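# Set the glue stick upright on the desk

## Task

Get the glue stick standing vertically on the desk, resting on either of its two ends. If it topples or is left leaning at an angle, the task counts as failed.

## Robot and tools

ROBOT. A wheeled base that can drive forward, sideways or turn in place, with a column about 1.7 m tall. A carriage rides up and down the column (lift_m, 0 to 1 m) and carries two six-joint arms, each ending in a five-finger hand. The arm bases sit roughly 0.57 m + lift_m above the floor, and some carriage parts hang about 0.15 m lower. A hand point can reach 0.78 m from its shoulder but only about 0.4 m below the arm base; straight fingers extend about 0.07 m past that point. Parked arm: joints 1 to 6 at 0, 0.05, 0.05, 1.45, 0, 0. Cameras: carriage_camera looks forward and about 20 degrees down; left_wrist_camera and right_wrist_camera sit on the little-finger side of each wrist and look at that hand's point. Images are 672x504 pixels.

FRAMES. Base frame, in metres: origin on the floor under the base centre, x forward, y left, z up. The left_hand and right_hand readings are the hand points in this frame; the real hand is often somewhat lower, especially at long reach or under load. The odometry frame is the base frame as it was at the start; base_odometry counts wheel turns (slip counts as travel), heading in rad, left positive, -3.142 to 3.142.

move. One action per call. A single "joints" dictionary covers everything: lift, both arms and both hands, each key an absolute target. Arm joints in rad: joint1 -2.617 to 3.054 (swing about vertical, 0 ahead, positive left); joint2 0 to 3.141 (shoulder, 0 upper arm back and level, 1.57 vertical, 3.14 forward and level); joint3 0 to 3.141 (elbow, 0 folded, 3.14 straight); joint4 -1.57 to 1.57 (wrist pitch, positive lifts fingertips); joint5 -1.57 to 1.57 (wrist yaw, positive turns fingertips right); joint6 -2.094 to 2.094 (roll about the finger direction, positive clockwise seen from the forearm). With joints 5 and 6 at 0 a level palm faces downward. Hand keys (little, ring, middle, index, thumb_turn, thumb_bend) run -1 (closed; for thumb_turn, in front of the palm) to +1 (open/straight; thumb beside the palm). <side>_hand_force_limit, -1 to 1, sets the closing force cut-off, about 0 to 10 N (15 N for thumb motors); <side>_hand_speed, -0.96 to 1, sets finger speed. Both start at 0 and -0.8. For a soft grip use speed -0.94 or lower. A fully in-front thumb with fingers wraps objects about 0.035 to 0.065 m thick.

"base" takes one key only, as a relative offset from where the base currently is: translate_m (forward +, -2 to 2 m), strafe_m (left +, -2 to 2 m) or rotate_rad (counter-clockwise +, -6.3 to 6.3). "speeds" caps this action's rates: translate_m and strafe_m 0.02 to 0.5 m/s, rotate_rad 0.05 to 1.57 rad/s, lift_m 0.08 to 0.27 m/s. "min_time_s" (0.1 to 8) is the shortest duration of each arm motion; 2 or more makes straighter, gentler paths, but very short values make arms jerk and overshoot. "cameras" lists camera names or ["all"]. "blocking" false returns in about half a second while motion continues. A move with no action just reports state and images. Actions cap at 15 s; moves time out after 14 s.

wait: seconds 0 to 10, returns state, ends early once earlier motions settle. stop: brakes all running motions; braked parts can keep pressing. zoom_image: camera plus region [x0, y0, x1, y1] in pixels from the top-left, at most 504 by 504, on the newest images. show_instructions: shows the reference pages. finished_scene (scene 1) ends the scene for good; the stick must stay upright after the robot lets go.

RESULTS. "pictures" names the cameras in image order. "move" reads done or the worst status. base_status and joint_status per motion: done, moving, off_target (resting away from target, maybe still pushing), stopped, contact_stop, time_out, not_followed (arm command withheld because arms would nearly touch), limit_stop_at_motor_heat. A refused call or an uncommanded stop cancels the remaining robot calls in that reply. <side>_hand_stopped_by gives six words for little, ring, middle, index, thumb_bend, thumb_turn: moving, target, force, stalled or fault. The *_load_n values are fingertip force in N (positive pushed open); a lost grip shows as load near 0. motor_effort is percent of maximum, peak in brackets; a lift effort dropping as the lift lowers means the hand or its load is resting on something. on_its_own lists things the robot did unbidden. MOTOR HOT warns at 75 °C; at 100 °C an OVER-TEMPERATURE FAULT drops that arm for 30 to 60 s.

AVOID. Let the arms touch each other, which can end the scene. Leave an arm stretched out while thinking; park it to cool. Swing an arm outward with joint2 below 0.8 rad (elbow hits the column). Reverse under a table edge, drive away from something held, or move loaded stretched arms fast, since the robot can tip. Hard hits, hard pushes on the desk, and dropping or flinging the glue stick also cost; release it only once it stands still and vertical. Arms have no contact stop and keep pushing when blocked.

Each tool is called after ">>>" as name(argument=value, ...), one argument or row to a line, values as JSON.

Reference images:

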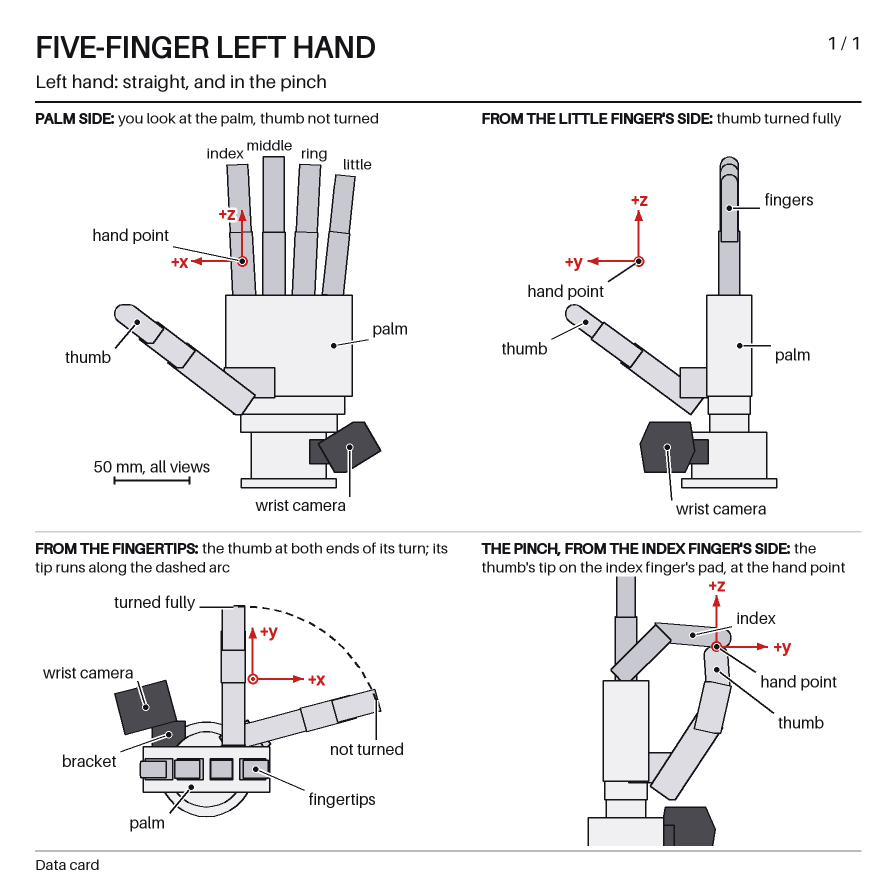

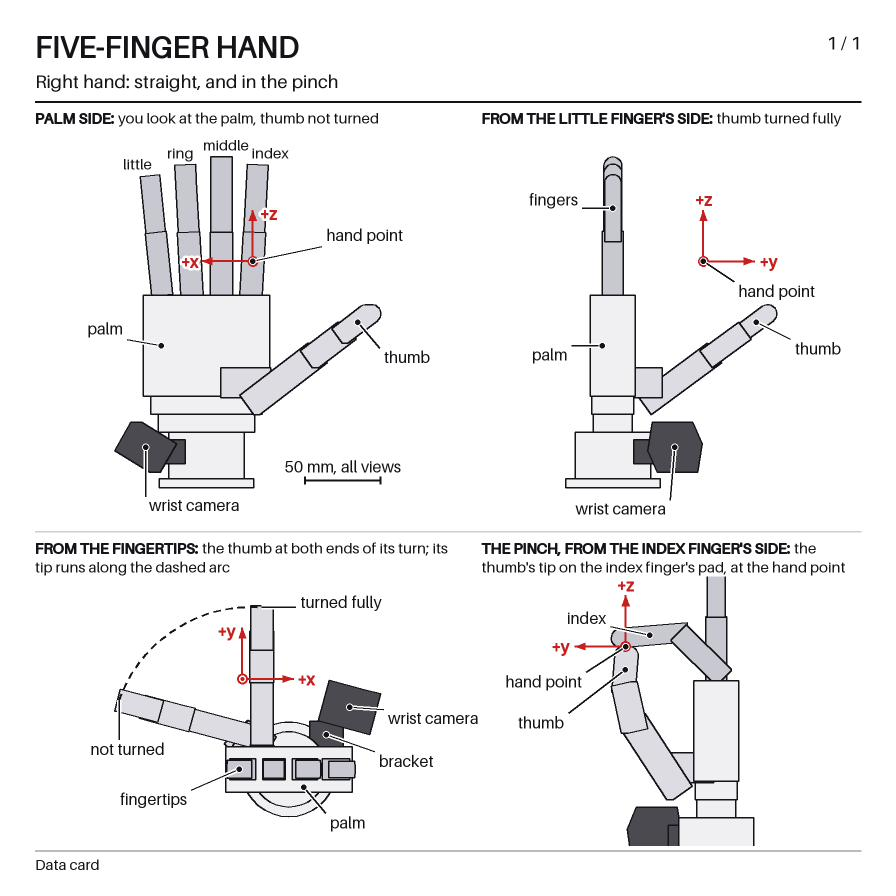

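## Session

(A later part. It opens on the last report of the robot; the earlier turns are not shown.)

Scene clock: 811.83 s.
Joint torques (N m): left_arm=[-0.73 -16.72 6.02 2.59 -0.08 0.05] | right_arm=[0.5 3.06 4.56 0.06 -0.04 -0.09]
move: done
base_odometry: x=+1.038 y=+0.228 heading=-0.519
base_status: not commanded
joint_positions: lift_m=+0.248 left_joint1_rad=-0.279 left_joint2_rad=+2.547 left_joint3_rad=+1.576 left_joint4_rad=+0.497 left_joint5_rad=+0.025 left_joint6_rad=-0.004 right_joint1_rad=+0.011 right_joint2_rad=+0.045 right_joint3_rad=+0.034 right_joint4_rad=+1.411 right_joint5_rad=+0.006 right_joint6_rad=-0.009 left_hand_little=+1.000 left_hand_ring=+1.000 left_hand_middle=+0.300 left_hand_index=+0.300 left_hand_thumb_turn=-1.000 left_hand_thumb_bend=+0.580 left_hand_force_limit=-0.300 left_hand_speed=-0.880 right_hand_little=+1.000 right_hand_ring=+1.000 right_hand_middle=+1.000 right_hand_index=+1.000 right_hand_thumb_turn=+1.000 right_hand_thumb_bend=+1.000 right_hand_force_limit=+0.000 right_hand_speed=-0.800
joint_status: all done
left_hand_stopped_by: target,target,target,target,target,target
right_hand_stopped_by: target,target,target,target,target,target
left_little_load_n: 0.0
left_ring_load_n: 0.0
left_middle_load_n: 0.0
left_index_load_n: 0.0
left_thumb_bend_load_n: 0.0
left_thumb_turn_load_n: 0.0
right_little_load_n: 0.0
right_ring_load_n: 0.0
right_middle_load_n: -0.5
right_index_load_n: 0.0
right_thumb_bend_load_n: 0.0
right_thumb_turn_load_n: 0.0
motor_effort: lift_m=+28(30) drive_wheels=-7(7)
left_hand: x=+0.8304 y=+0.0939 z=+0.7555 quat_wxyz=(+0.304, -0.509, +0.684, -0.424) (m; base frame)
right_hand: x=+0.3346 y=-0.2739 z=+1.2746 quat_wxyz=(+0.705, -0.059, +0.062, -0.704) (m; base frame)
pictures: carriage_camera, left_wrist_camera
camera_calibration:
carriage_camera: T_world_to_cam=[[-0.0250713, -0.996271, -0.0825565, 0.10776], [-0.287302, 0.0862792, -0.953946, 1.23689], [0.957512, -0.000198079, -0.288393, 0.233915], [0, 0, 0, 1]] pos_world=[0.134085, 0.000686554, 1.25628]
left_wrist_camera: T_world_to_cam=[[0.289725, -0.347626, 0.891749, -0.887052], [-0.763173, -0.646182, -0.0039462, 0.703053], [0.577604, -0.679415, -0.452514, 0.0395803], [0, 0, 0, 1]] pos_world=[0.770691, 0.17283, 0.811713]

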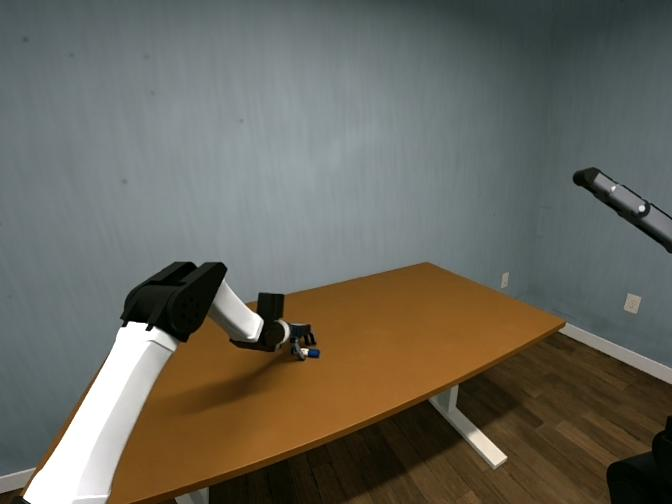

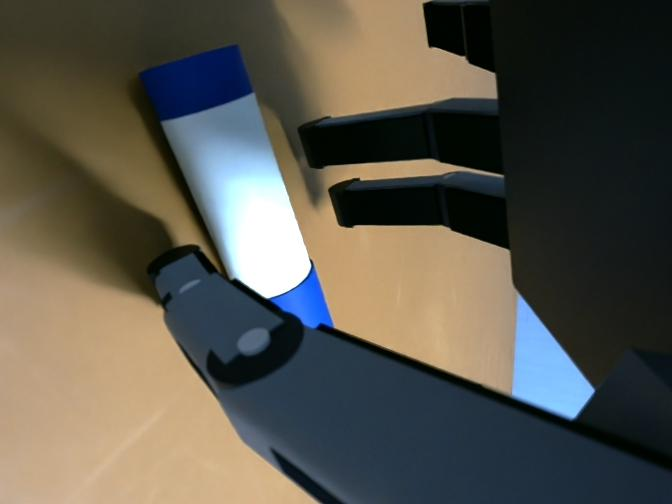

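>>> move(
  joints={"left_hand_thumb_bend": 0.46, "left_hand_index": -0.3, "left_hand_middle": -0.3, "left_hand_speed": -0.93, "left_hand_force_limit": -0.4},
  cameras=["carriage_camera", "left_wrist_camera"],
)

>>> zoom_image(
  camera="carriage_camera",
  region=[260, 290, 360, 390],
)

Scene clock: 823.23 s.
Joint torques (N m): left_arm=[-0.92 -16.61 6.09 2.57 -0.03 0.08] | right_arm=[0.4 3.06 4.51 0.05 -0.06 -0.02]
move: off_target
base_odometry: x=+1.038 y=+0.228 heading=-0.519
base_status: not commanded
joint_positions: lift_m=+0.248 left_joint1_rad=-0.279 left_joint2_rad=+2.547 left_joint3_rad=+1.576 left_joint4_rad=+0.497 left_joint5_rad=+0.025 left_joint6_rad=-0.004 right_joint1_rad=+0.011 right_joint2_rad=+0.045 right_joint3_rad=+0.034 right_joint4_rad=+1.411 right_joint5_rad=+0.006 right_joint6_rad=-0.009 left_hand_little=+1.000 left_hand_ring=+1.000 left_hand_middle=-0.086 left_hand_index=-0.106 left_hand_thumb_turn=-1.000 left_hand_thumb_bend=+0.461 left_hand_force_limit=-0.400 left_hand_speed=-0.930 right_hand_little=+1.000 right_hand_ring=+1.000 right_hand_middle=+1.000 right_hand_index=+1.000 right_hand_thumb_turn=+1.000 right_hand_thumb_bend=+1.000 right_hand_force_limit=+0.000 right_hand_speed=-0.800
joint_status: left_hand_middle off_target (ended at -0.086, target -0.300); left_hand_index off_target (ended at -0.106, target -0.300); the others done
left_hand_stopped_by: target,target,force,force,target,target
right_hand_stopped_by: target,target,target,target,target,target
left_little_load_n: 0.0
left_ring_load_n: 0.0
left_middle_load_n: 3.0
left_index_load_n: 3.0
left_thumb_bend_load_n: 6.0
left_thumb_turn_load_n: -0.5
right_little_load_n: 0.0
right_ring_load_n: 0.0
right_middle_load_n: 0.0
right_index_load_n: 0.0
right_thumb_bend_load_n: 0.0
right_thumb_turn_load_n: 0.0
motor_effort: lift_m=+29(30) drive_wheels=+5(5)
left_hand: x=+0.8304 y=+0.0939 z=+0.7555 quat_wxyz=(+0.304, -0.509, +0.684, -0.424) (m; base frame)
right_hand: x=+0.3346 y=-0.2739 z=+1.2746 quat_wxyz=(+0.705, -0.059, +0.062, -0.704) (m; base frame)
pictures: carriage_camera, left_wrist_camera
camera_calibration:
carriage_camera: T_world_to_cam=[[-0.0250713, -0.996271, -0.0825565, 0.10776], [-0.287302, 0.0862792, -0.953946, 1.23689], [0.957512, -0.000198079, -0.288393, 0.233915], [0, 0, 0, 1]] pos_world=[0.134085, 0.000686554, 1.25628]
left_wrist_camera: T_world_to_cam=[[0.289725, -0.347626, 0.891749, -0.887052], [-0.763173, -0.646182, -0.0039462, 0.703053], [0.577604, -0.679415, -0.452514, 0.0395803], [0, 0, 0, 1]] pos_world=[0.770691, 0.17283, 0.811713]

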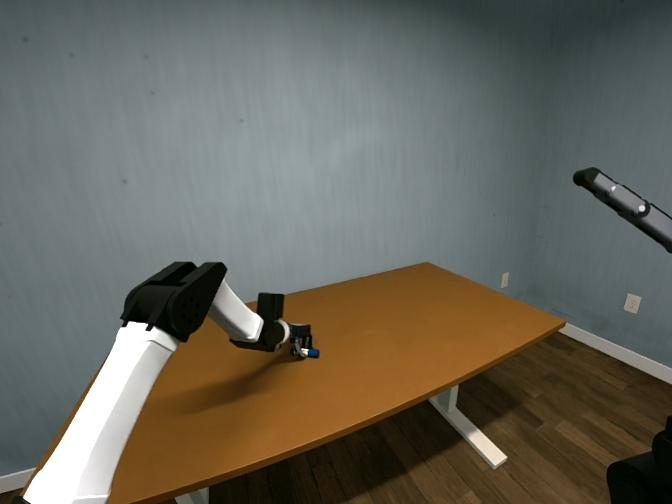

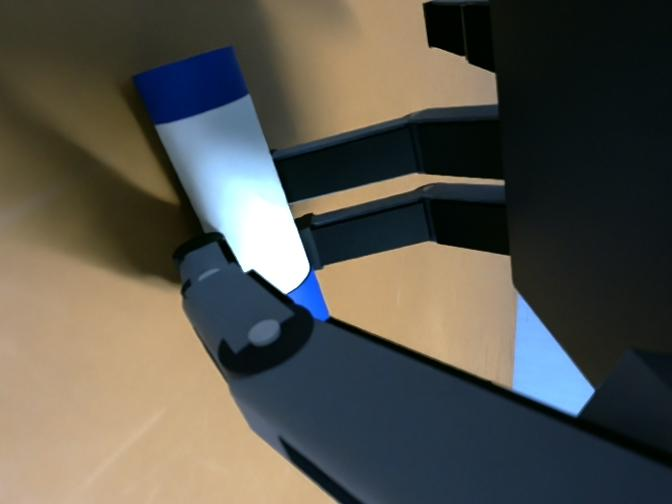

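Scaled by 5.040 from the camera's 672x504 image, which has a finer 960x720 frame.

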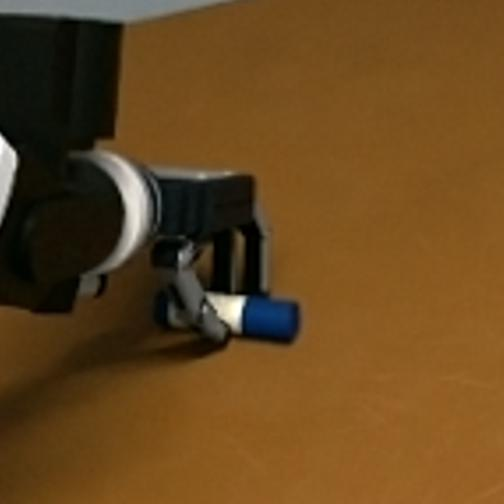

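>>> move(
  joints={"lift_m": 0.3},
  speeds={"lift_m": 0.08},
  cameras=["carriage_camera", "left_wrist_camera"],
)

>>> zoom_image(
  camera="carriage_camera",
  region=[260, 290, 360, 390],
)

Scene clock: 831.07 s.
Joint torques (N m): left_arm=[-0.8 -16.54 6.2 2.58 -0.05 0.11] | right_arm=[0.5 3.11 4.46 0.02 -0.03 -0.1]
move: done
base_odometry: x=+1.038 y=+0.228 heading=-0.519
base_status: not commanded
joint_positions: lift_m=+0.300 left_joint1_rad=-0.279 left_joint2_rad=+2.546 left_joint3_rad=+1.576 left_joint4_rad=+0.495 left_joint5_rad=+0.025 left_joint6_rad=-0.004 right_joint1_rad=+0.011 right_joint2_rad=+0.045 right_joint3_rad=+0.034 right_joint4_rad=+1.411 right_joint5_rad=+0.006 right_joint6_rad=-0.009 left_hand_little=+1.000 left_hand_ring=+1.000 left_hand_middle=-0.086 left_hand_index=-0.106 left_hand_thumb_turn=-1.000 left_hand_thumb_bend=+0.461 left_hand_force_limit=-0.400 left_hand_speed=-0.930 right_hand_little=+1.000 right_hand_ring=+1.000 right_hand_middle=+1.000 right_hand_index=+1.000 right_hand_thumb_turn=+1.000 right_hand_thumb_bend=+1.000 right_hand_force_limit=+0.000 right_hand_speed=-0.800
joint_status: all done
left_hand_stopped_by: target,target,force,force,target,target
right_hand_stopped_by: target,target,target,target,target,target
left_little_load_n: -0.5
left_ring_load_n: 0.0
left_middle_load_n: 3.0
left_index_load_n: 3.0
left_thumb_bend_load_n: 6.0
left_thumb_turn_load_n: 0.0
right_little_load_n: 0.0
right_ring_load_n: 0.0
right_middle_load_n: 0.0
right_index_load_n: 0.0
right_thumb_bend_load_n: 0.0
right_thumb_turn_load_n: 0.0
motor_effort: lift_m=+27(33) drive_wheels=+5(7)
left_hand: x=+0.8302 y=+0.0940 z=+0.8078 quat_wxyz=(+0.304, -0.510, +0.685, -0.423) (m; base frame)
right_hand: x=+0.3346 y=-0.2739 z=+1.3267 quat_wxyz=(+0.705, -0.059, +0.062, -0.704) (m; base frame)
pictures: carriage_camera, left_wrist_camera
camera_calibration:
carriage_camera: T_world_to_cam=[[-0.0250713, -0.996271, -0.0825565, 0.112069], [-0.287302, 0.0862792, -0.953946, 1.28668], [0.957512, -0.000198079, -0.288393, 0.24897], [0, 0, 0, 1]] pos_world=[0.134085, 0.000686554, 1.30848]
left_wrist_camera: T_world_to_cam=[[0.290666, -0.34792, 0.891328, -0.934025], [-0.763164, -0.646196, -0.00336401, 0.702739], [0.577143, -0.679252, -0.453347, 0.0644658], [0, 0, 0, 1]] pos_world=[0.770589, 0.17293, 0.864112]

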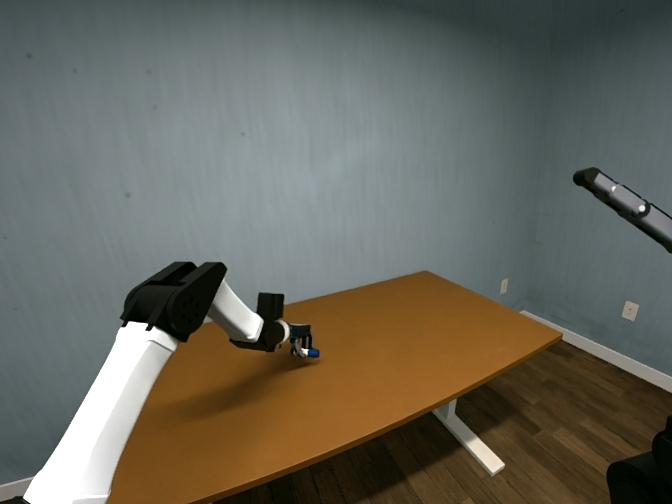

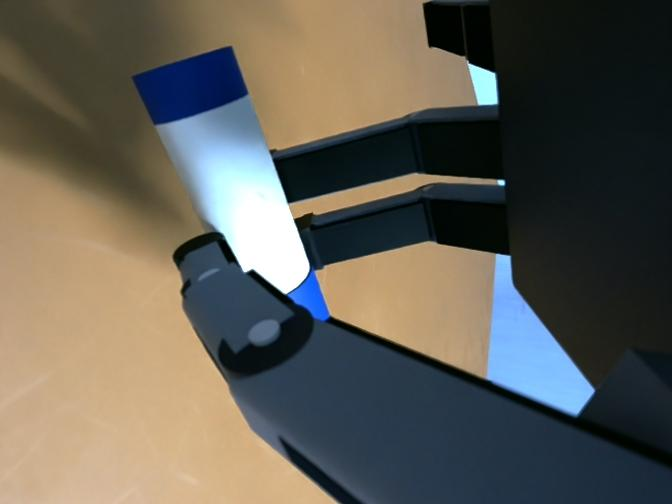

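Scaled by 5.040 from the camera's 672x504 image, which has a finer 960x720 frame.

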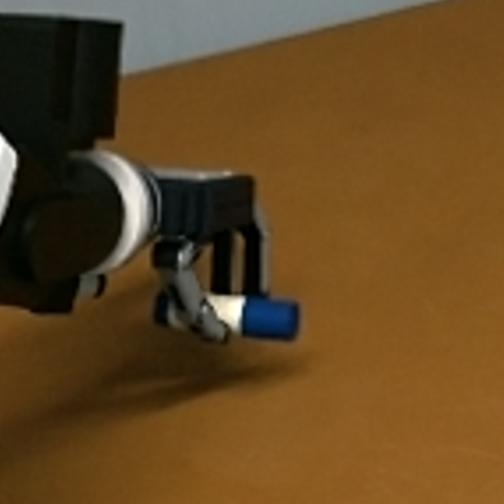

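>>> move(
  base={"translate_m": -0.2},
  joints={"lift_m": 0.38, "left_joint1_rad": 0.0, "left_joint2_rad": 2.57, "left_joint3_rad": 1.51, "left_joint4_rad": 1.08, "left_joint5_rad": 0.0, "left_joint6_rad": 1.571},
  speeds={"translate_m": 0.1, "lift_m": 0.1},
  min_time_s=3.5,
  cameras=["carriage_camera", "left_wrist_camera"],
)

>>> zoom_image(
  camera="carriage_camera",
  region=[200, 220, 340, 360],
)

Scene clock: 935.67 s.
Joint torques (N m): left_arm=[0.05 -12.83 5.55 3.04 -0.34 0.14] | right_arm=[0.58 2.91 4.63 0.06 -0.05 -0.08]
move: done
MOTOR HOT: joint 2 (shoulder) of the left arm reports 78 °C; the controller stops that arm at 100 °C. To cool a motor, set the load down, stop pushing, or move to a pose that needs little force.
base_odometry: x=+0.864 y=+0.327 heading=-0.519
base_status: done
joint_positions: lift_m=+0.380 left_joint1_rad=-0.005 left_joint2_rad=+2.561 left_joint3_rad=+1.523 left_joint4_rad=+1.044 left_joint5_rad=+0.017 left_joint6_rad=+1.559 right_joint1_rad=+0.011 right_joint2_rad=+0.045 right_joint3_rad=+0.034 right_joint4_rad=+1.409 right_joint5_rad=+0.006 right_joint6_rad=-0.009 left_hand_little=+1.000 left_hand_ring=+1.000 left_hand_middle=-0.086 left_hand_index=-0.106 left_hand_thumb_turn=-1.000 left_hand_thumb_bend=+0.461 left_hand_force_limit=-0.400 left_hand_speed=-0.930 right_hand_little=+1.000 right_hand_ring=+1.000 right_hand_middle=+1.000 right_hand_index=+1.000 right_hand_thumb_turn=+1.000 right_hand_thumb_bend=+1.000 right_hand_force_limit=+0.000 right_hand_speed=-0.800
joint_status: all done
left_hand_stopped_by: target,target,force,force,target,target
right_hand_stopped_by: target,target,target,target,target,target
left_little_load_n: 0.0
left_ring_load_n: 0.0
left_middle_load_n: 2.5
left_index_load_n: 3.0
left_thumb_bend_load_n: 6.0
left_thumb_turn_load_n: 0.0
right_little_load_n: 0.0
right_ring_load_n: 0.0
right_middle_load_n: 0.0
right_index_load_n: 0.0
right_thumb_bend_load_n: 0.0
right_thumb_turn_load_n: -0.5
motor_effort: lift_m=+27(32) drive_wheels=-2(15)
left_hand: x=+0.9145 y=+0.3574 z=+1.0179 quat_wxyz=(+0.709, +0.004, +0.705, -0.012) (m; base frame)
right_hand: x=+0.3350 y=-0.2739 z=+1.4066 quat_wxyz=(+0.705, -0.059, +0.062, -0.704) (m; base frame)
pictures: carriage_camera, left_wrist_camera
camera_calibration:
carriage_camera: T_world_to_cam=[[-0.0250713, -0.996271, -0.0825565, 0.118674], [-0.287302, 0.0862792, -0.953946, 1.363], [0.957512, -0.000198079, -0.288393, 0.272041], [0, 0, 0, 1]] pos_world=[0.134085, 0.000686554, 1.38848]
left_wrist_camera: T_world_to_cam=[[-0.0864011, -0.964669, -0.248894, 0.671735], [-0.460559, 0.260206, -0.848633, 1.19773], [0.883414, 0.0413076, -0.466769, -0.233899], [0, 0, 0, 1]] pos_world=[0.816293, 0.346007, 1.07445]

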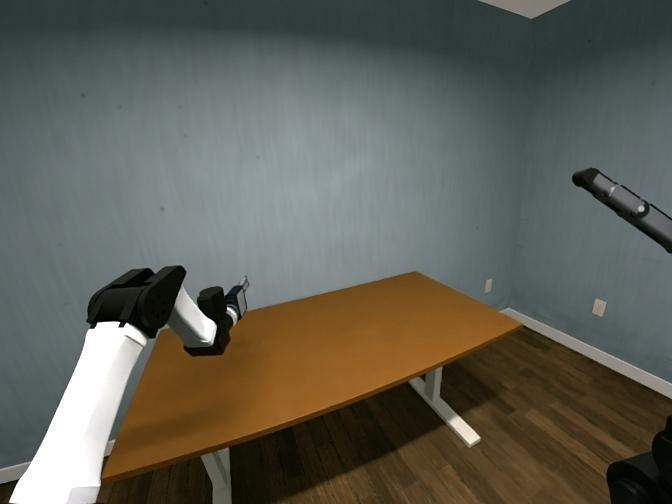

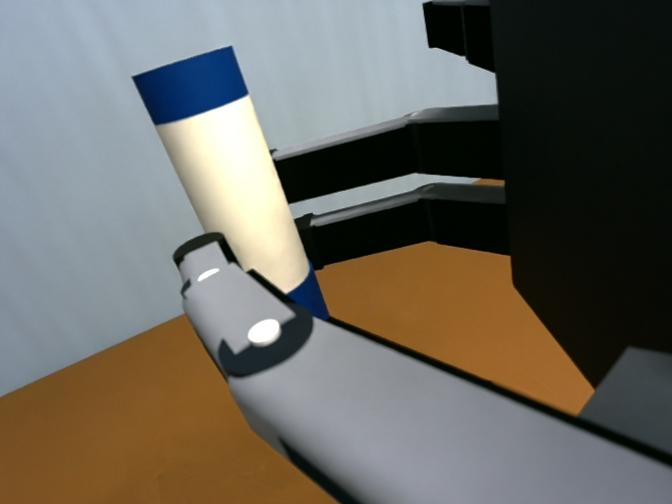

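Scaled by 3.600 from the camera's 672x504 image, which has a finer 960x720 frame.

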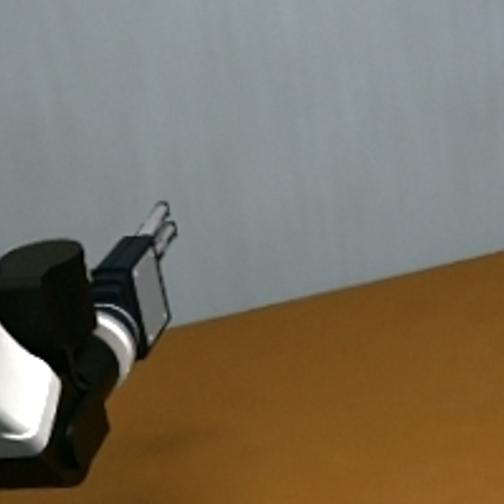

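>>> move(
  joints={"lift_m": 0.2, "left_joint2_rad": 2.1, "left_joint3_rad": 1.05, "left_joint4_rad": 1.08, "left_joint5_rad": 0.0, "left_joint6_rad": 1.58},
  min_time_s=2,
  cameras=["carriage_camera", "left_wrist_camera"],
)

>>> zoom_image(
  camera="carriage_camera",
  region=[160, 220, 300, 360],
)

Scene clock: 966.00 s.
Joint torques (N m): left_arm=[0.23 -14.69 5.38 2.85 -0.36 0.19] | right_arm=[0.61 3 4.74 0.11 0 -0.04]
move: done
MOTOR HOT: cleared for the motors of the left arm.
base_odometry: x=+0.864 y=+0.327 heading=-0.519
base_status: not commanded
joint_positions: lift_m=+0.200 left_joint1_rad=-0.005 left_joint2_rad=+2.139 left_joint3_rad=+1.062 left_joint4_rad=+1.060 left_joint5_rad=+0.016 left_joint6_rad=+1.569 right_joint1_rad=+0.011 right_joint2_rad=+0.045 right_joint3_rad=+0.034 right_joint4_rad=+1.409 right_joint5_rad=+0.006 right_joint6_rad=-0.009 left_hand_little=+1.000 left_hand_ring=+1.000 left_hand_middle=-0.086 left_hand_index=-0.106 left_hand_thumb_turn=-1.000 left_hand_thumb_bend=+0.461 left_hand_force_limit=-0.400 left_hand_speed=-0.930 right_hand_little=+1.000 right_hand_ring=+1.000 right_hand_middle=+1.000 right_hand_index=+1.000 right_hand_thumb_turn=+1.000 right_hand_thumb_bend=+1.000 right_hand_force_limit=+0.000 right_hand_speed=-0.800
joint_status: all done
left_hand_stopped_by: target,target,force,force,target,target
right_hand_stopped_by: target,target,target,target,target,target
left_little_load_n: 0.0
left_ring_load_n: 0.0
left_middle_load_n: 3.0
left_index_load_n: 3.0
left_thumb_bend_load_n: 6.0
left_thumb_turn_load_n: 0.0
right_little_load_n: 0.0
right_ring_load_n: 0.0
right_middle_load_n: 0.0
right_index_load_n: 0.0
right_thumb_bend_load_n: 0.0
right_thumb_turn_load_n: 0.0
motor_effort: lift_m=+28(30) drive_wheels=+0(2)
left_hand: x=+0.8278 y=+0.3583 z=+0.9030 quat_wxyz=(+0.701, +0.007, +0.713, -0.008) (m; base frame)
right_hand: x=+0.3350 y=-0.2739 z=+1.2264 quat_wxyz=(+0.705, -0.059, +0.062, -0.704) (m; base frame)
pictures: carriage_camera, left_wrist_camera
camera_calibration:
carriage_camera: T_world_to_cam=[[-0.0250713, -0.996271, -0.0825565, 0.103805], [-0.287302, 0.0862792, -0.953946, 1.19119], [0.957512, -0.000198079, -0.288393, 0.220101], [0, 0, 0, 1]] pos_world=[0.134085, 0.000686554, 1.20838]
left_wrist_camera: T_world_to_cam=[[-0.0912253, -0.962133, -0.256862, 0.646858], [-0.480221, 0.268468, -0.835052, 1.06106], [0.872391, 0.0471727, -0.486528, -0.186145], [0, 0, 0, 1]] pos_world=[0.730943, 0.346285, 0.961627]

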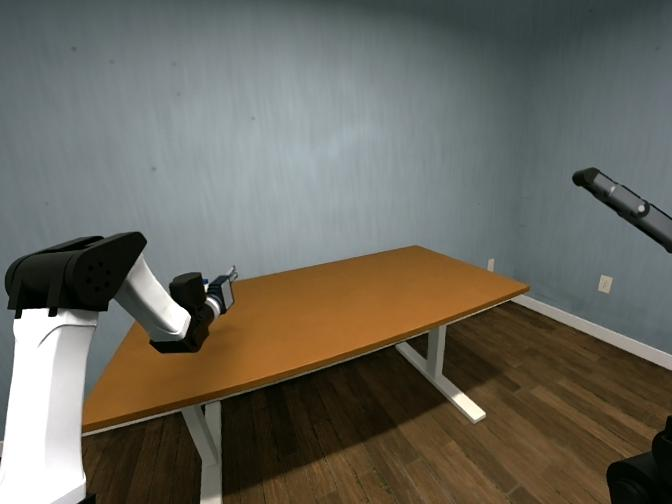

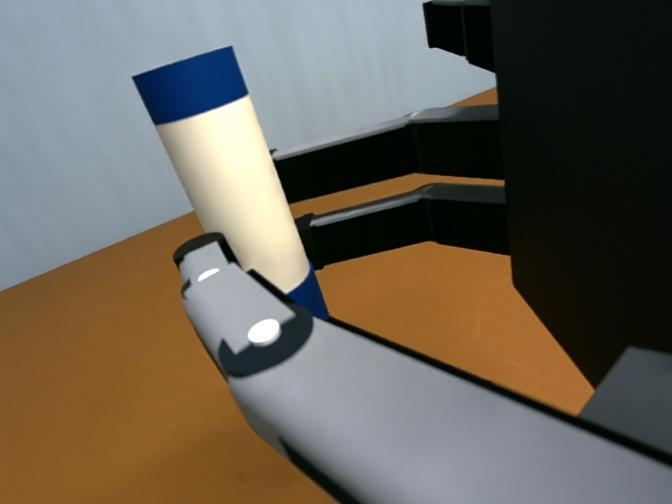

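Scaled by 3.600 from the camera's 672x504 image, which has a finer 960x720 frame.

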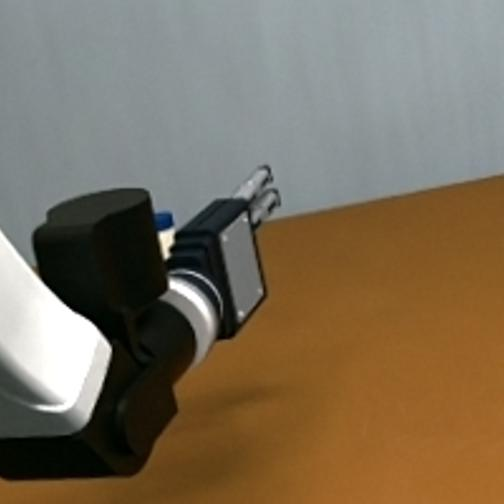

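>>> move(
  joints={"lift_m": 0.085, "left_joint4_rad": 1.1},
  speeds={"lift_m": 0.12},
  cameras=["carriage_camera", "left_wrist_camera"],
)

>>> zoom_image(
  camera="carriage_camera",
  region=[140, 200, 300, 360],
)

Scene clock: 989.10 s.
Joint torques (N m): left_arm=[0.14 -13.46 5.94 2.86 -0.32 0.17] | right_arm=[0.4 3.12 4.59 0.09 -0.05 -0.1]
move: done
base_odometry: x=+0.864 y=+0.327 heading=-0.519
base_status: not commanded
joint_positions: lift_m=+0.085 left_joint1_rad=-0.005 left_joint2_rad=+2.128 left_joint3_rad=+1.057 left_joint4_rad=+1.075 left_joint5_rad=+0.016 left_joint6_rad=+1.570 right_joint1_rad=+0.011 right_joint2_rad=+0.045 right_joint3_rad=+0.034 right_joint4_rad=+1.409 right_joint5_rad=+0.006 right_joint6_rad=-0.009 left_hand_little=+1.000 left_hand_ring=+1.000 left_hand_middle=-0.086 left_hand_index=-0.106 left_hand_thumb_turn=-1.000 left_hand_thumb_bend=+0.461 left_hand_force_limit=-0.400 left_hand_speed=-0.930 right_hand_little=+1.000 right_hand_ring=+1.000 right_hand_middle=+1.000 right_hand_index=+1.000 right_hand_thumb_turn=+1.000 right_hand_thumb_bend=+1.000 right_hand_force_limit=+0.000 right_hand_speed=-0.800
joint_status: all done
left_hand_stopped_by: target,target,force,force,target,target
right_hand_stopped_by: target,target,target,target,target,target
left_little_load_n: 0.0
left_ring_load_n: 0.0
left_middle_load_n: 2.5
left_index_load_n: 3.0
left_thumb_bend_load_n: 6.0
left_thumb_turn_load_n: 0.0
right_little_load_n: 0.5
right_ring_load_n: 0.0
right_middle_load_n: 0.0
right_index_load_n: 0.0
right_thumb_bend_load_n: 0.0
right_thumb_turn_load_n: 0.0
motor_effort: lift_m=+28(29) drive_wheels=+0(2)
left_hand: x=+0.8272 y=+0.3584 z=+0.7962 quat_wxyz=(+0.709, +0.007, +0.706, -0.008) (m; base frame)
right_hand: x=+0.3350 y=-0.2739 z=+1.1114 quat_wxyz=(+0.705, -0.059, +0.062, -0.704) (m; base frame)
pictures: carriage_camera, left_wrist_camera
camera_calibration:
carriage_camera: T_world_to_cam=[[-0.0250713, -0.996271, -0.0825565, 0.0943113], [-0.287302, 0.0862792, -0.953946, 1.08149], [0.957512, -0.000198079, -0.288393, 0.186936], [0, 0, 0, 1]] pos_world=[0.134085, 0.000686554, 1.09338]
left_wrist_camera: T_world_to_cam=[[-0.0856346, -0.962071, -0.259012, 0.616461], [-0.462282, 0.268656, -0.845055, 0.964648], [0.882588, 0.0473705, -0.467755, -0.261011], [0, 0, 0, 1]] pos_world=[0.729095, 0.346285, 0.852762]

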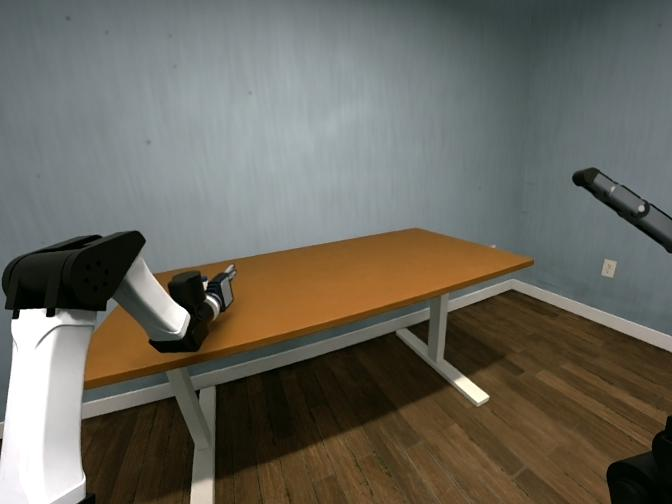

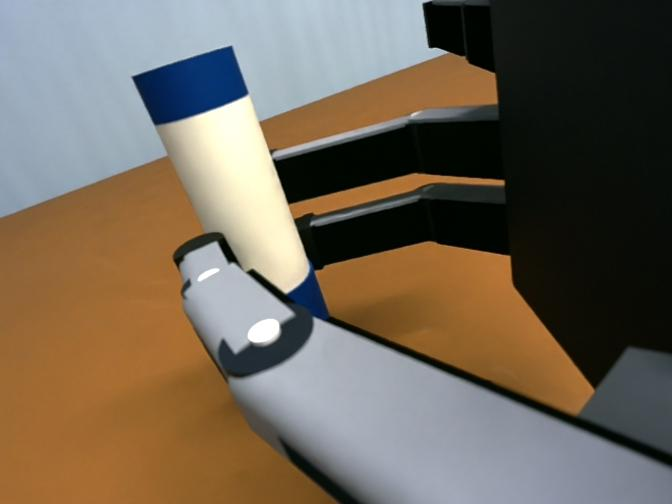

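Scaled by 3.150 from the camera's 672x504 image, which has a finer 960x720 frame.

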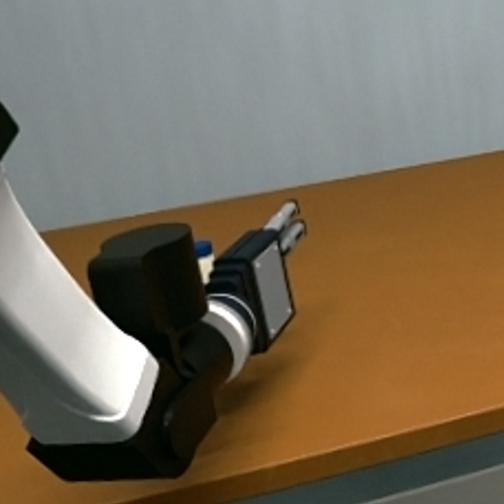

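>>> move(
  joints={"lift_m": 0.063},
  speeds={"lift_m": 0.08},
  cameras=["carriage_camera", "left_wrist_camera"],
)

>>> zoom_image(
  camera="left_wrist_camera",
  region=[180, 200, 440, 400],
)

Scene clock: 1003.90 s.
Joint torques (N m): left_arm=[-0.01 -13.34 5.9 2.86 -0.32 0.22] | right_arm=[0.5 2.89 4.27 0.1 -0.02 -0.05]
move: done
base_odometry: x=+0.864 y=+0.327 heading=-0.519
base_status: not commanded
joint_positions: lift_m=+0.063 left_joint1_rad=-0.005 left_joint2_rad=+2.127 left_joint3_rad=+1.057 left_joint4_rad=+1.078 left_joint5_rad=+0.016 left_joint6_rad=+1.570 right_joint1_rad=+0.011 right_joint2_rad=+0.045 right_joint3_rad=+0.034 right_joint4_rad=+1.409 right_joint5_rad=+0.006 right_joint6_rad=-0.009 left_hand_little=+1.000 left_hand_ring=+1.000 left_hand_middle=-0.086 left_hand_index=-0.106 left_hand_thumb_turn=-1.000 left_hand_thumb_bend=+0.461 left_hand_force_limit=-0.400 left_hand_speed=-0.930 right_hand_little=+1.000 right_hand_ring=+1.000 right_hand_middle=+1.000 right_hand_index=+1.000 right_hand_thumb_turn=+1.000 right_hand_thumb_bend=+1.000 right_hand_force_limit=+0.000 right_hand_speed=-0.800
joint_status: all done
left_hand_stopped_by: target,target,force,force,target,target
right_hand_stopped_by: target,target,target,target,target,target
left_little_load_n: 0.0
left_ring_load_n: 0.0
left_middle_load_n: 2.5
left_index_load_n: 3.0
left_thumb_bend_load_n: 6.0
left_thumb_turn_load_n: 0.0
right_little_load_n: 0.0
right_ring_load_n: 0.0
right_middle_load_n: 0.0
right_index_load_n: 0.0
right_thumb_bend_load_n: 0.0
right_thumb_turn_load_n: 0.0
motor_effort: lift_m=+28(29) drive_wheels=+0(2)
left_hand: x=+0.8273 y=+0.3584 z=+0.7761 quat_wxyz=(+0.710, +0.007, +0.704, -0.008) (m; base frame)
right_hand: x=+0.3350 y=-0.2739 z=+1.0894 quat_wxyz=(+0.705, -0.059, +0.062, -0.704) (m; base frame)
pictures: carriage_camera, left_wrist_camera
camera_calibration:
carriage_camera: T_world_to_cam=[[-0.0250713, -0.996271, -0.0825565, 0.0924951], [-0.287302, 0.0862792, -0.953946, 1.0605], [0.957512, -0.000198079, -0.288393, 0.180592], [0, 0, 0, 1]] pos_world=[0.134085, 0.000686554, 1.07138]
left_wrist_camera: T_world_to_cam=[[-0.0840222, -0.962109, -0.259396, 0.610268], [-0.458233, 0.268465, -0.847319, 0.946146], [0.884852, 0.0476702, -0.463428, -0.275811], [0, 0, 0, 1]] pos_world=[0.728883, 0.346285, 0.83217]

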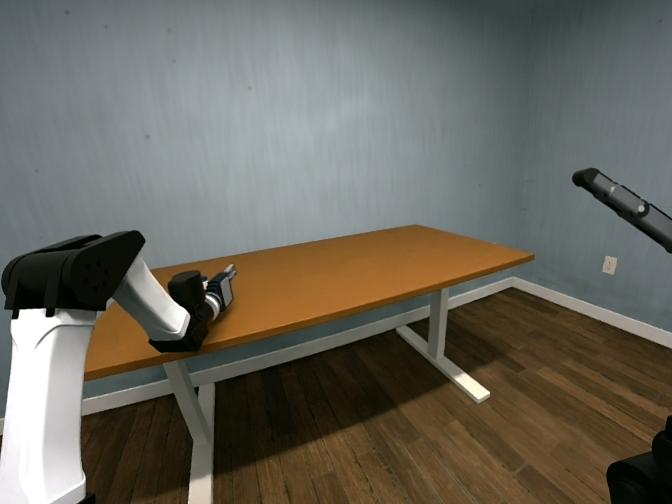

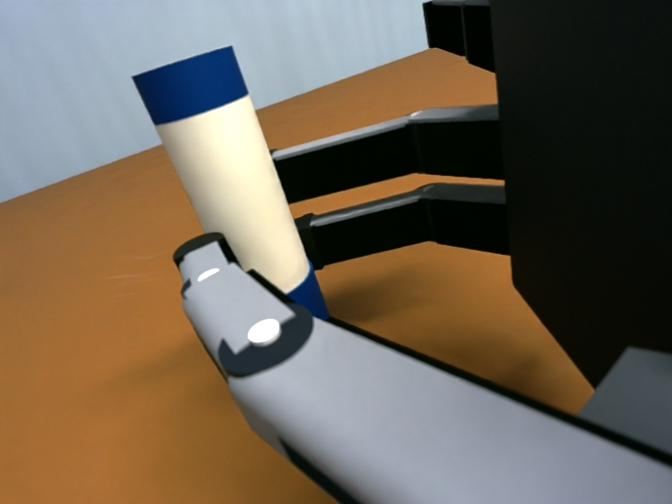

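Scaled by 1.938 from the camera's 672x504 image, which has a finer 960x720 frame.

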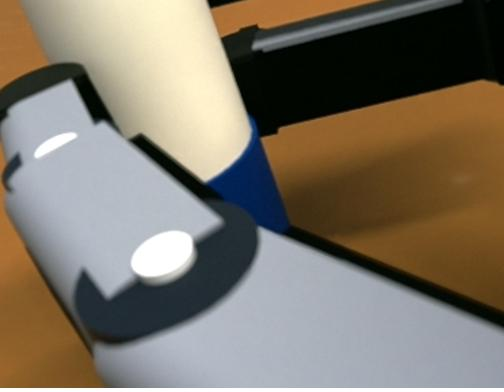

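>>> move(
  joints={"lift_m": 0.053},
  speeds={"lift_m": 0.08},
  cameras=["left_wrist_camera"],
)

>>> zoom_image(
  camera="left_wrist_camera",
  region=[180, 200, 440, 400],
)

>>> move(
  joints={"lift_m": 0.048},
  speeds={"lift_m": 0.08},
  cameras=["left_wrist_camera"],
)

>>> zoom_image(
  camera="left_wrist_camera",
  region=[180, 200, 440, 400],
)

Scene clock: 1012.67 s.
Joint torques (N m): left_arm=[-0.1 -13.3 5.87 2.81 -0.35 0.2] | right_arm=[0.53 3.14 4.48 0.09 -0.05 -0.04]
move: done
base_odometry: x=+0.864 y=+0.327 heading=-0.519
base_status: not commanded
joint_positions: lift_m=+0.053 left_joint1_rad=-0.005 left_joint2_rad=+2.125 left_joint3_rad=+1.057 left_joint4_rad=+1.081 left_joint5_rad=+0.016 left_joint6_rad=+1.571 right_joint1_rad=+0.011 right_joint2_rad=+0.045 right_joint3_rad=+0.034 right_joint4_rad=+1.409 right_joint5_rad=+0.006 right_joint6_rad=-0.009 left_hand_little=+1.000 left_hand_ring=+1.000 left_hand_middle=-0.086 left_hand_index=-0.106 left_hand_thumb_turn=-1.000 left_hand_thumb_bend=+0.461 left_hand_force_limit=-0.400 left_hand_speed=-0.930 right_hand_little=+1.000 right_hand_ring=+1.000 right_hand_middle=+1.000 right_hand_index=+1.000 right_hand_thumb_turn=+1.000 right_hand_thumb_bend=+1.000 right_hand_force_limit=+0.000 right_hand_speed=-0.800
joint_status: all done
left_hand_stopped_by: target,target,force,force,target,target
right_hand_stopped_by: target,target,target,target,target,target
left_little_load_n: 0.0
left_ring_load_n: 0.0
left_middle_load_n: 2.5
left_index_load_n: 3.5
left_thumb_bend_load_n: 6.0
left_thumb_turn_load_n: 0.0
right_little_load_n: 0.0
right_ring_load_n: -0.5
right_middle_load_n: 0.0
right_index_load_n: 0.0
right_thumb_bend_load_n: 0.0
right_thumb_turn_load_n: 0.0
motor_effort: lift_m=+27(29) drive_wheels=+0(2)
left_hand: x=+0.8273 y=+0.3585 z=+0.7677 quat_wxyz=(+0.712, +0.007, +0.702, -0.007) (m; base frame)
right_hand: x=+0.3350 y=-0.2739 z=+1.0794 quat_wxyz=(+0.705, -0.059, +0.062, -0.704) (m; base frame)
pictures: left_wrist_camera
camera_calibration:
left_wrist_camera: T_world_to_cam=[[-0.0830525, -0.961806, -0.260828, 0.608343], [-0.454933, 0.26946, -0.848779, 0.937101], [0.886644, 0.0481661, -0.459937, -0.284141], [0, 0, 0, 1]] pos_world=[0.728775, 0.346283, 0.823378]

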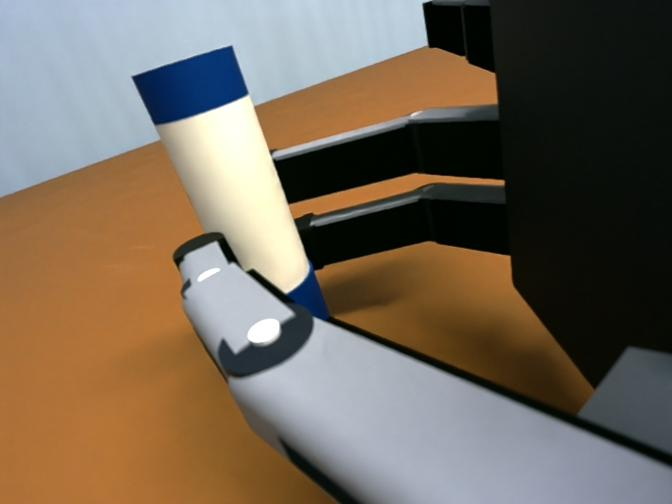

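Scaled by 1.938 from the camera's 672x504 image, which has a finer 960x720 frame.

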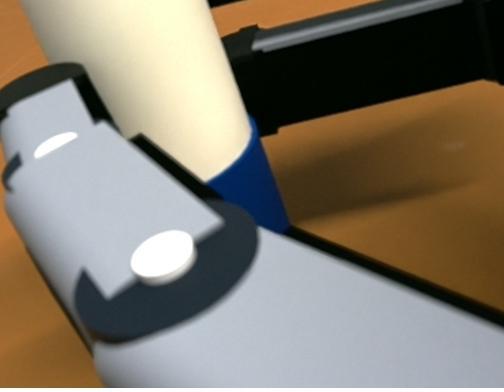

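Scene clock: 1013.10 s.
Joint torques (N m): left_arm=[0.12 -12.92 5.93 2.78 -0.31 0.18] | right_arm=[0.69 3.11 4.49 0.09 -0.05 -0.06]
move: done
base_odometry: x=+0.864 y=+0.327 heading=-0.519
base_status: not commanded
joint_positions: lift_m=+0.048 left_joint1_rad=-0.005 left_joint2_rad=+2.124 left_joint3_rad=+1.057 left_joint4_rad=+1.086 left_joint5_rad=+0.016 left_joint6_rad=+1.574 right_joint1_rad=+0.011 right_joint2_rad=+0.045 right_joint3_rad=+0.034 right_joint4_rad=+1.409 right_joint5_rad=+0.006 right_joint6_rad=-0.009 left_hand_little=+1.000 left_hand_ring=+1.000 left_hand_middle=-0.086 left_hand_index=-0.105 left_hand_thumb_turn=-1.000 left_hand_thumb_bend=+0.461 left_hand_force_limit=-0.400 left_hand_speed=-0.930 right_hand_little=+1.000 right_hand_ring=+1.000 right_hand_middle=+1.000 right_hand_index=+1.000 right_hand_thumb_turn=+1.000 right_hand_thumb_bend=+1.000 right_hand_force_limit=+0.000 right_hand_speed=-0.800
joint_status: all done
left_hand_stopped_by: target,target,force,force,target,target
right_hand_stopped_by: target,target,target,target,target,target
left_little_load_n: 0.0
left_ring_load_n: 0.0
left_middle_load_n: 2.0
left_index_load_n: 4.0
left_thumb_bend_load_n: 6.0
left_thumb_turn_load_n: -1.0
right_little_load_n: 0.0
right_ring_load_n: 0.0
right_middle_load_n: 0.0
right_index_load_n: 0.0
right_thumb_bend_load_n: 0.0
right_thumb_turn_load_n: 0.0
motor_effort: lift_m=+28(28) drive_wheels=+0(2)
left_hand: x=+0.8274 y=+0.3586 z=+0.7650 quat_wxyz=(+0.714, +0.008, +0.700, -0.006) (m; base frame)
right_hand: x=+0.3350 y=-0.2739 z=+1.0745 quat_wxyz=(+0.705, -0.059, +0.062, -0.704) (m; base frame)
pictures: left_wrist_camera
camera_calibration:
left_wrist_camera: T_world_to_cam=[[-0.0812172, -0.961021, -0.264276, 0.608551], [-0.449396, 0.271979, -0.850923, 0.930965], [0.889633, 0.0496552, -0.453968, -0.293], [0, 0, 0, 1]] pos_world=[0.728459, 0.346176, 0.819993]

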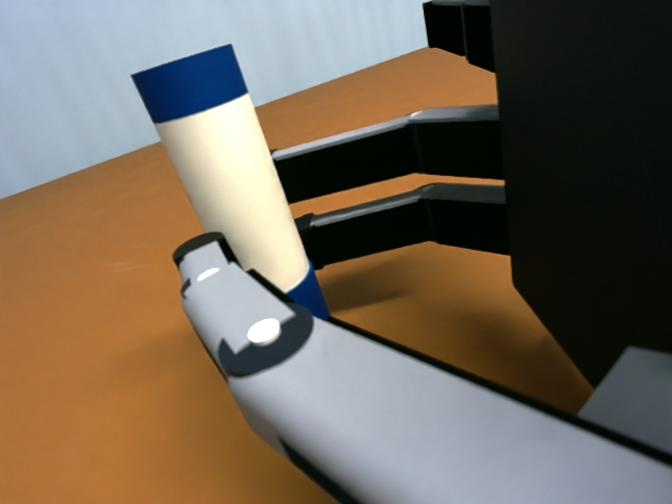

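Scaled by 1.938 from the camera's 672x504 image, which has a finer 960x720 frame.

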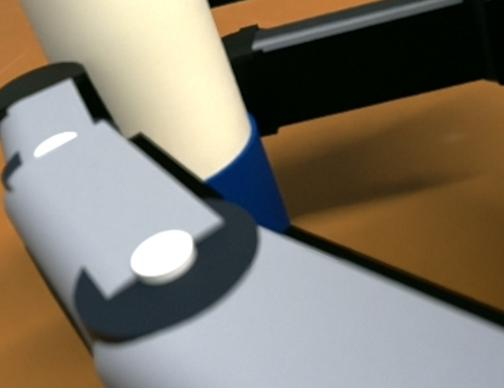

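>>> move(
  joints={"lift_m": 0.0505},
  speeds={"lift_m": 0.08},
)

>>> move(
  joints={"left_hand_index": 0.1, "left_hand_middle": 0.1, "left_hand_speed": -0.92},
  cameras=["left_wrist_camera", "carriage_camera"],
)

Scene clock: 1054.07 s.
Joint torques (N m): left_arm=[0.23 -12.81 5.94 2.77 -0.33 0.18] | right_arm=[0.55 2.92 4.4 0.14 -0.05 -0.07]
move: done
base_odometry: x=+0.864 y=+0.327 heading=-0.519
base_status: not commanded
joint_positions: lift_m=+0.050 left_joint1_rad=-0.005 left_joint2_rad=+2.124 left_joint3_rad=+1.057 left_joint4_rad=+1.088 left_joint5_rad=+0.016 left_joint6_rad=+1.574 right_joint1_rad=+0.011 right_joint2_rad=+0.045 right_joint3_rad=+0.034 right_joint4_rad=+1.409 right_joint5_rad=+0.006 right_joint6_rad=-0.009 left_hand_little=+1.000 left_hand_ring=+1.000 left_hand_middle=-0.086 left_hand_index=-0.105 left_hand_thumb_turn=-1.000 left_hand_thumb_bend=+0.461 left_hand_force_limit=-0.400 left_hand_speed=-0.930 right_hand_little=+1.000 right_hand_ring=+1.000 right_hand_middle=+1.000 right_hand_index=+1.000 right_hand_thumb_turn=+1.000 right_hand_thumb_bend=+1.000 right_hand_force_limit=+0.000 right_hand_speed=-0.800
joint_status: all done
left_hand_stopped_by: target,target,force,force,target,target
right_hand_stopped_by: target,target,target,target,target,target
left_little_load_n: 0.0
left_ring_load_n: 0.0
left_middle_load_n: 2.0
left_index_load_n: 4.0
left_thumb_bend_load_n: 6.0
left_thumb_turn_load_n: -0.5
right_little_load_n: 0.0
right_ring_load_n: 0.0
right_middle_load_n: 0.0
right_index_load_n: 0.0
right_thumb_bend_load_n: 0.0
right_thumb_turn_load_n: 0.0
motor_effort: lift_m=+28(32) drive_wheels=-2(2)
left_hand: x=+0.8275 y=+0.3586 z=+0.7679 quat_wxyz=(+0.715, +0.008, +0.700, -0.006) (m; base frame)
right_hand: x=+0.3350 y=-0.2739 z=+1.0769 quat_wxyz=(+0.705, -0.059, +0.062, -0.704) (m; base frame)
pictures: none

Scene clock: 1055.47 s.
Joint torques (N m): left_arm=[0.09 -12.85 5.68 2.77 -0.32 0.18] | right_arm=[0.5 2.99 4.71 0.06 -0.01 -0.05]
move: done
base_odometry: x=+0.864 y=+0.327 heading=-0.519
base_status: not commanded
joint_positions: lift_m=+0.050 left_joint1_rad=-0.005 left_joint2_rad=+2.124 left_joint3_rad=+1.057 left_joint4_rad=+1.088 left_joint5_rad=+0.015 left_joint6_rad=+1.574 right_joint1_rad=+0.011 right_joint2_rad=+0.045 right_joint3_rad=+0.034 right_joint4_rad=+1.409 right_joint5_rad=+0.006 right_joint6_rad=-0.009 left_hand_little=+1.000 left_hand_ring=+1.000 left_hand_middle=+0.100 left_hand_index=+0.100 left_hand_thumb_turn=-1.000 left_hand_thumb_bend=+0.460 left_hand_force_limit=-0.400 left_hand_speed=-0.920 right_hand_little=+1.000 right_hand_ring=+1.000 right_hand_middle=+1.000 right_hand_index=+1.000 right_hand_thumb_turn=+1.000 right_hand_thumb_bend=+1.000 right_hand_force_limit=+0.000 right_hand_speed=-0.800
joint_status: all done
left_hand_stopped_by: target,target,target,target,target,target
right_hand_stopped_by: target,target,target,target,target,target
left_little_load_n: 0.0
left_ring_load_n: 0.0
left_middle_load_n: 0.0
left_index_load_n: 0.0
left_thumb_bend_load_n: 0.0
left_thumb_turn_load_n: 0.5
right_little_load_n: 0.0
right_ring_load_n: 0.0
right_middle_load_n: 0.0
right_index_load_n: 0.0
right_thumb_bend_load_n: 0.0
right_thumb_turn_load_n: 0.5
motor_effort: lift_m=+29(29) drive_wheels=+0(2)
left_hand: x=+0.8275 y=+0.3586 z=+0.7679 quat_wxyz=(+0.715, +0.008, +0.700, -0.006) (m; base frame)
right_hand: x=+0.3350 y=-0.2739 z=+1.0769 quat_wxyz=(+0.705, -0.059, +0.062, -0.704) (m; base frame)
pictures: carriage_camera, left_wrist_camera
camera_calibration:
carriage_camera: T_world_to_cam=[[-0.0250713, -0.996271, -0.0825565, 0.0914631], [-0.287302, 0.0862792, -0.953946, 1.04858], [0.957512, -0.000198079, -0.288393, 0.176987], [0, 0, 0, 1]] pos_world=[0.134085, 0.000686554, 1.05888]
left_wrist_camera: T_world_to_cam=[[-0.0804795, -0.961061, -0.264356, 0.608807], [-0.448223, 0.271782, -0.851605, 0.933037], [0.890292, 0.0499535, -0.452642, -0.293444], [0, 0, 0, 1]] pos_world=[0.728455, 0.346177, 0.822695]

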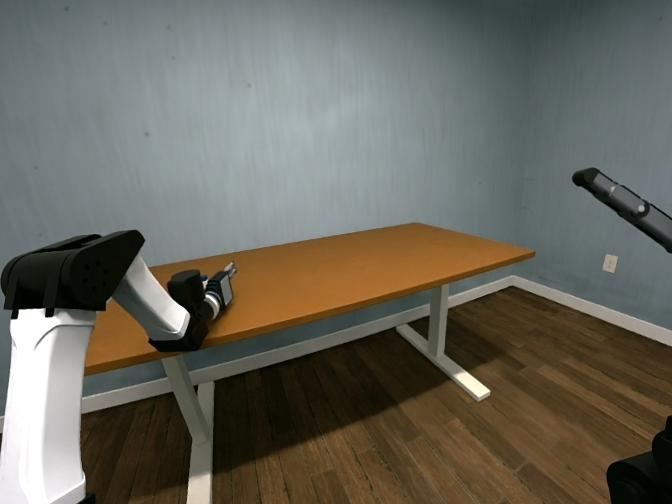

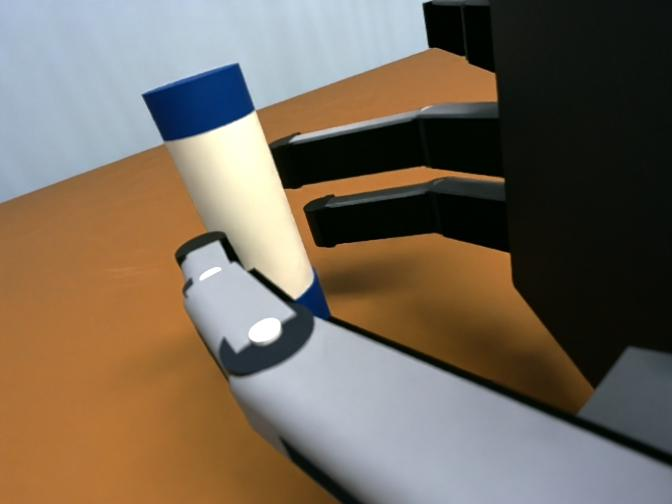

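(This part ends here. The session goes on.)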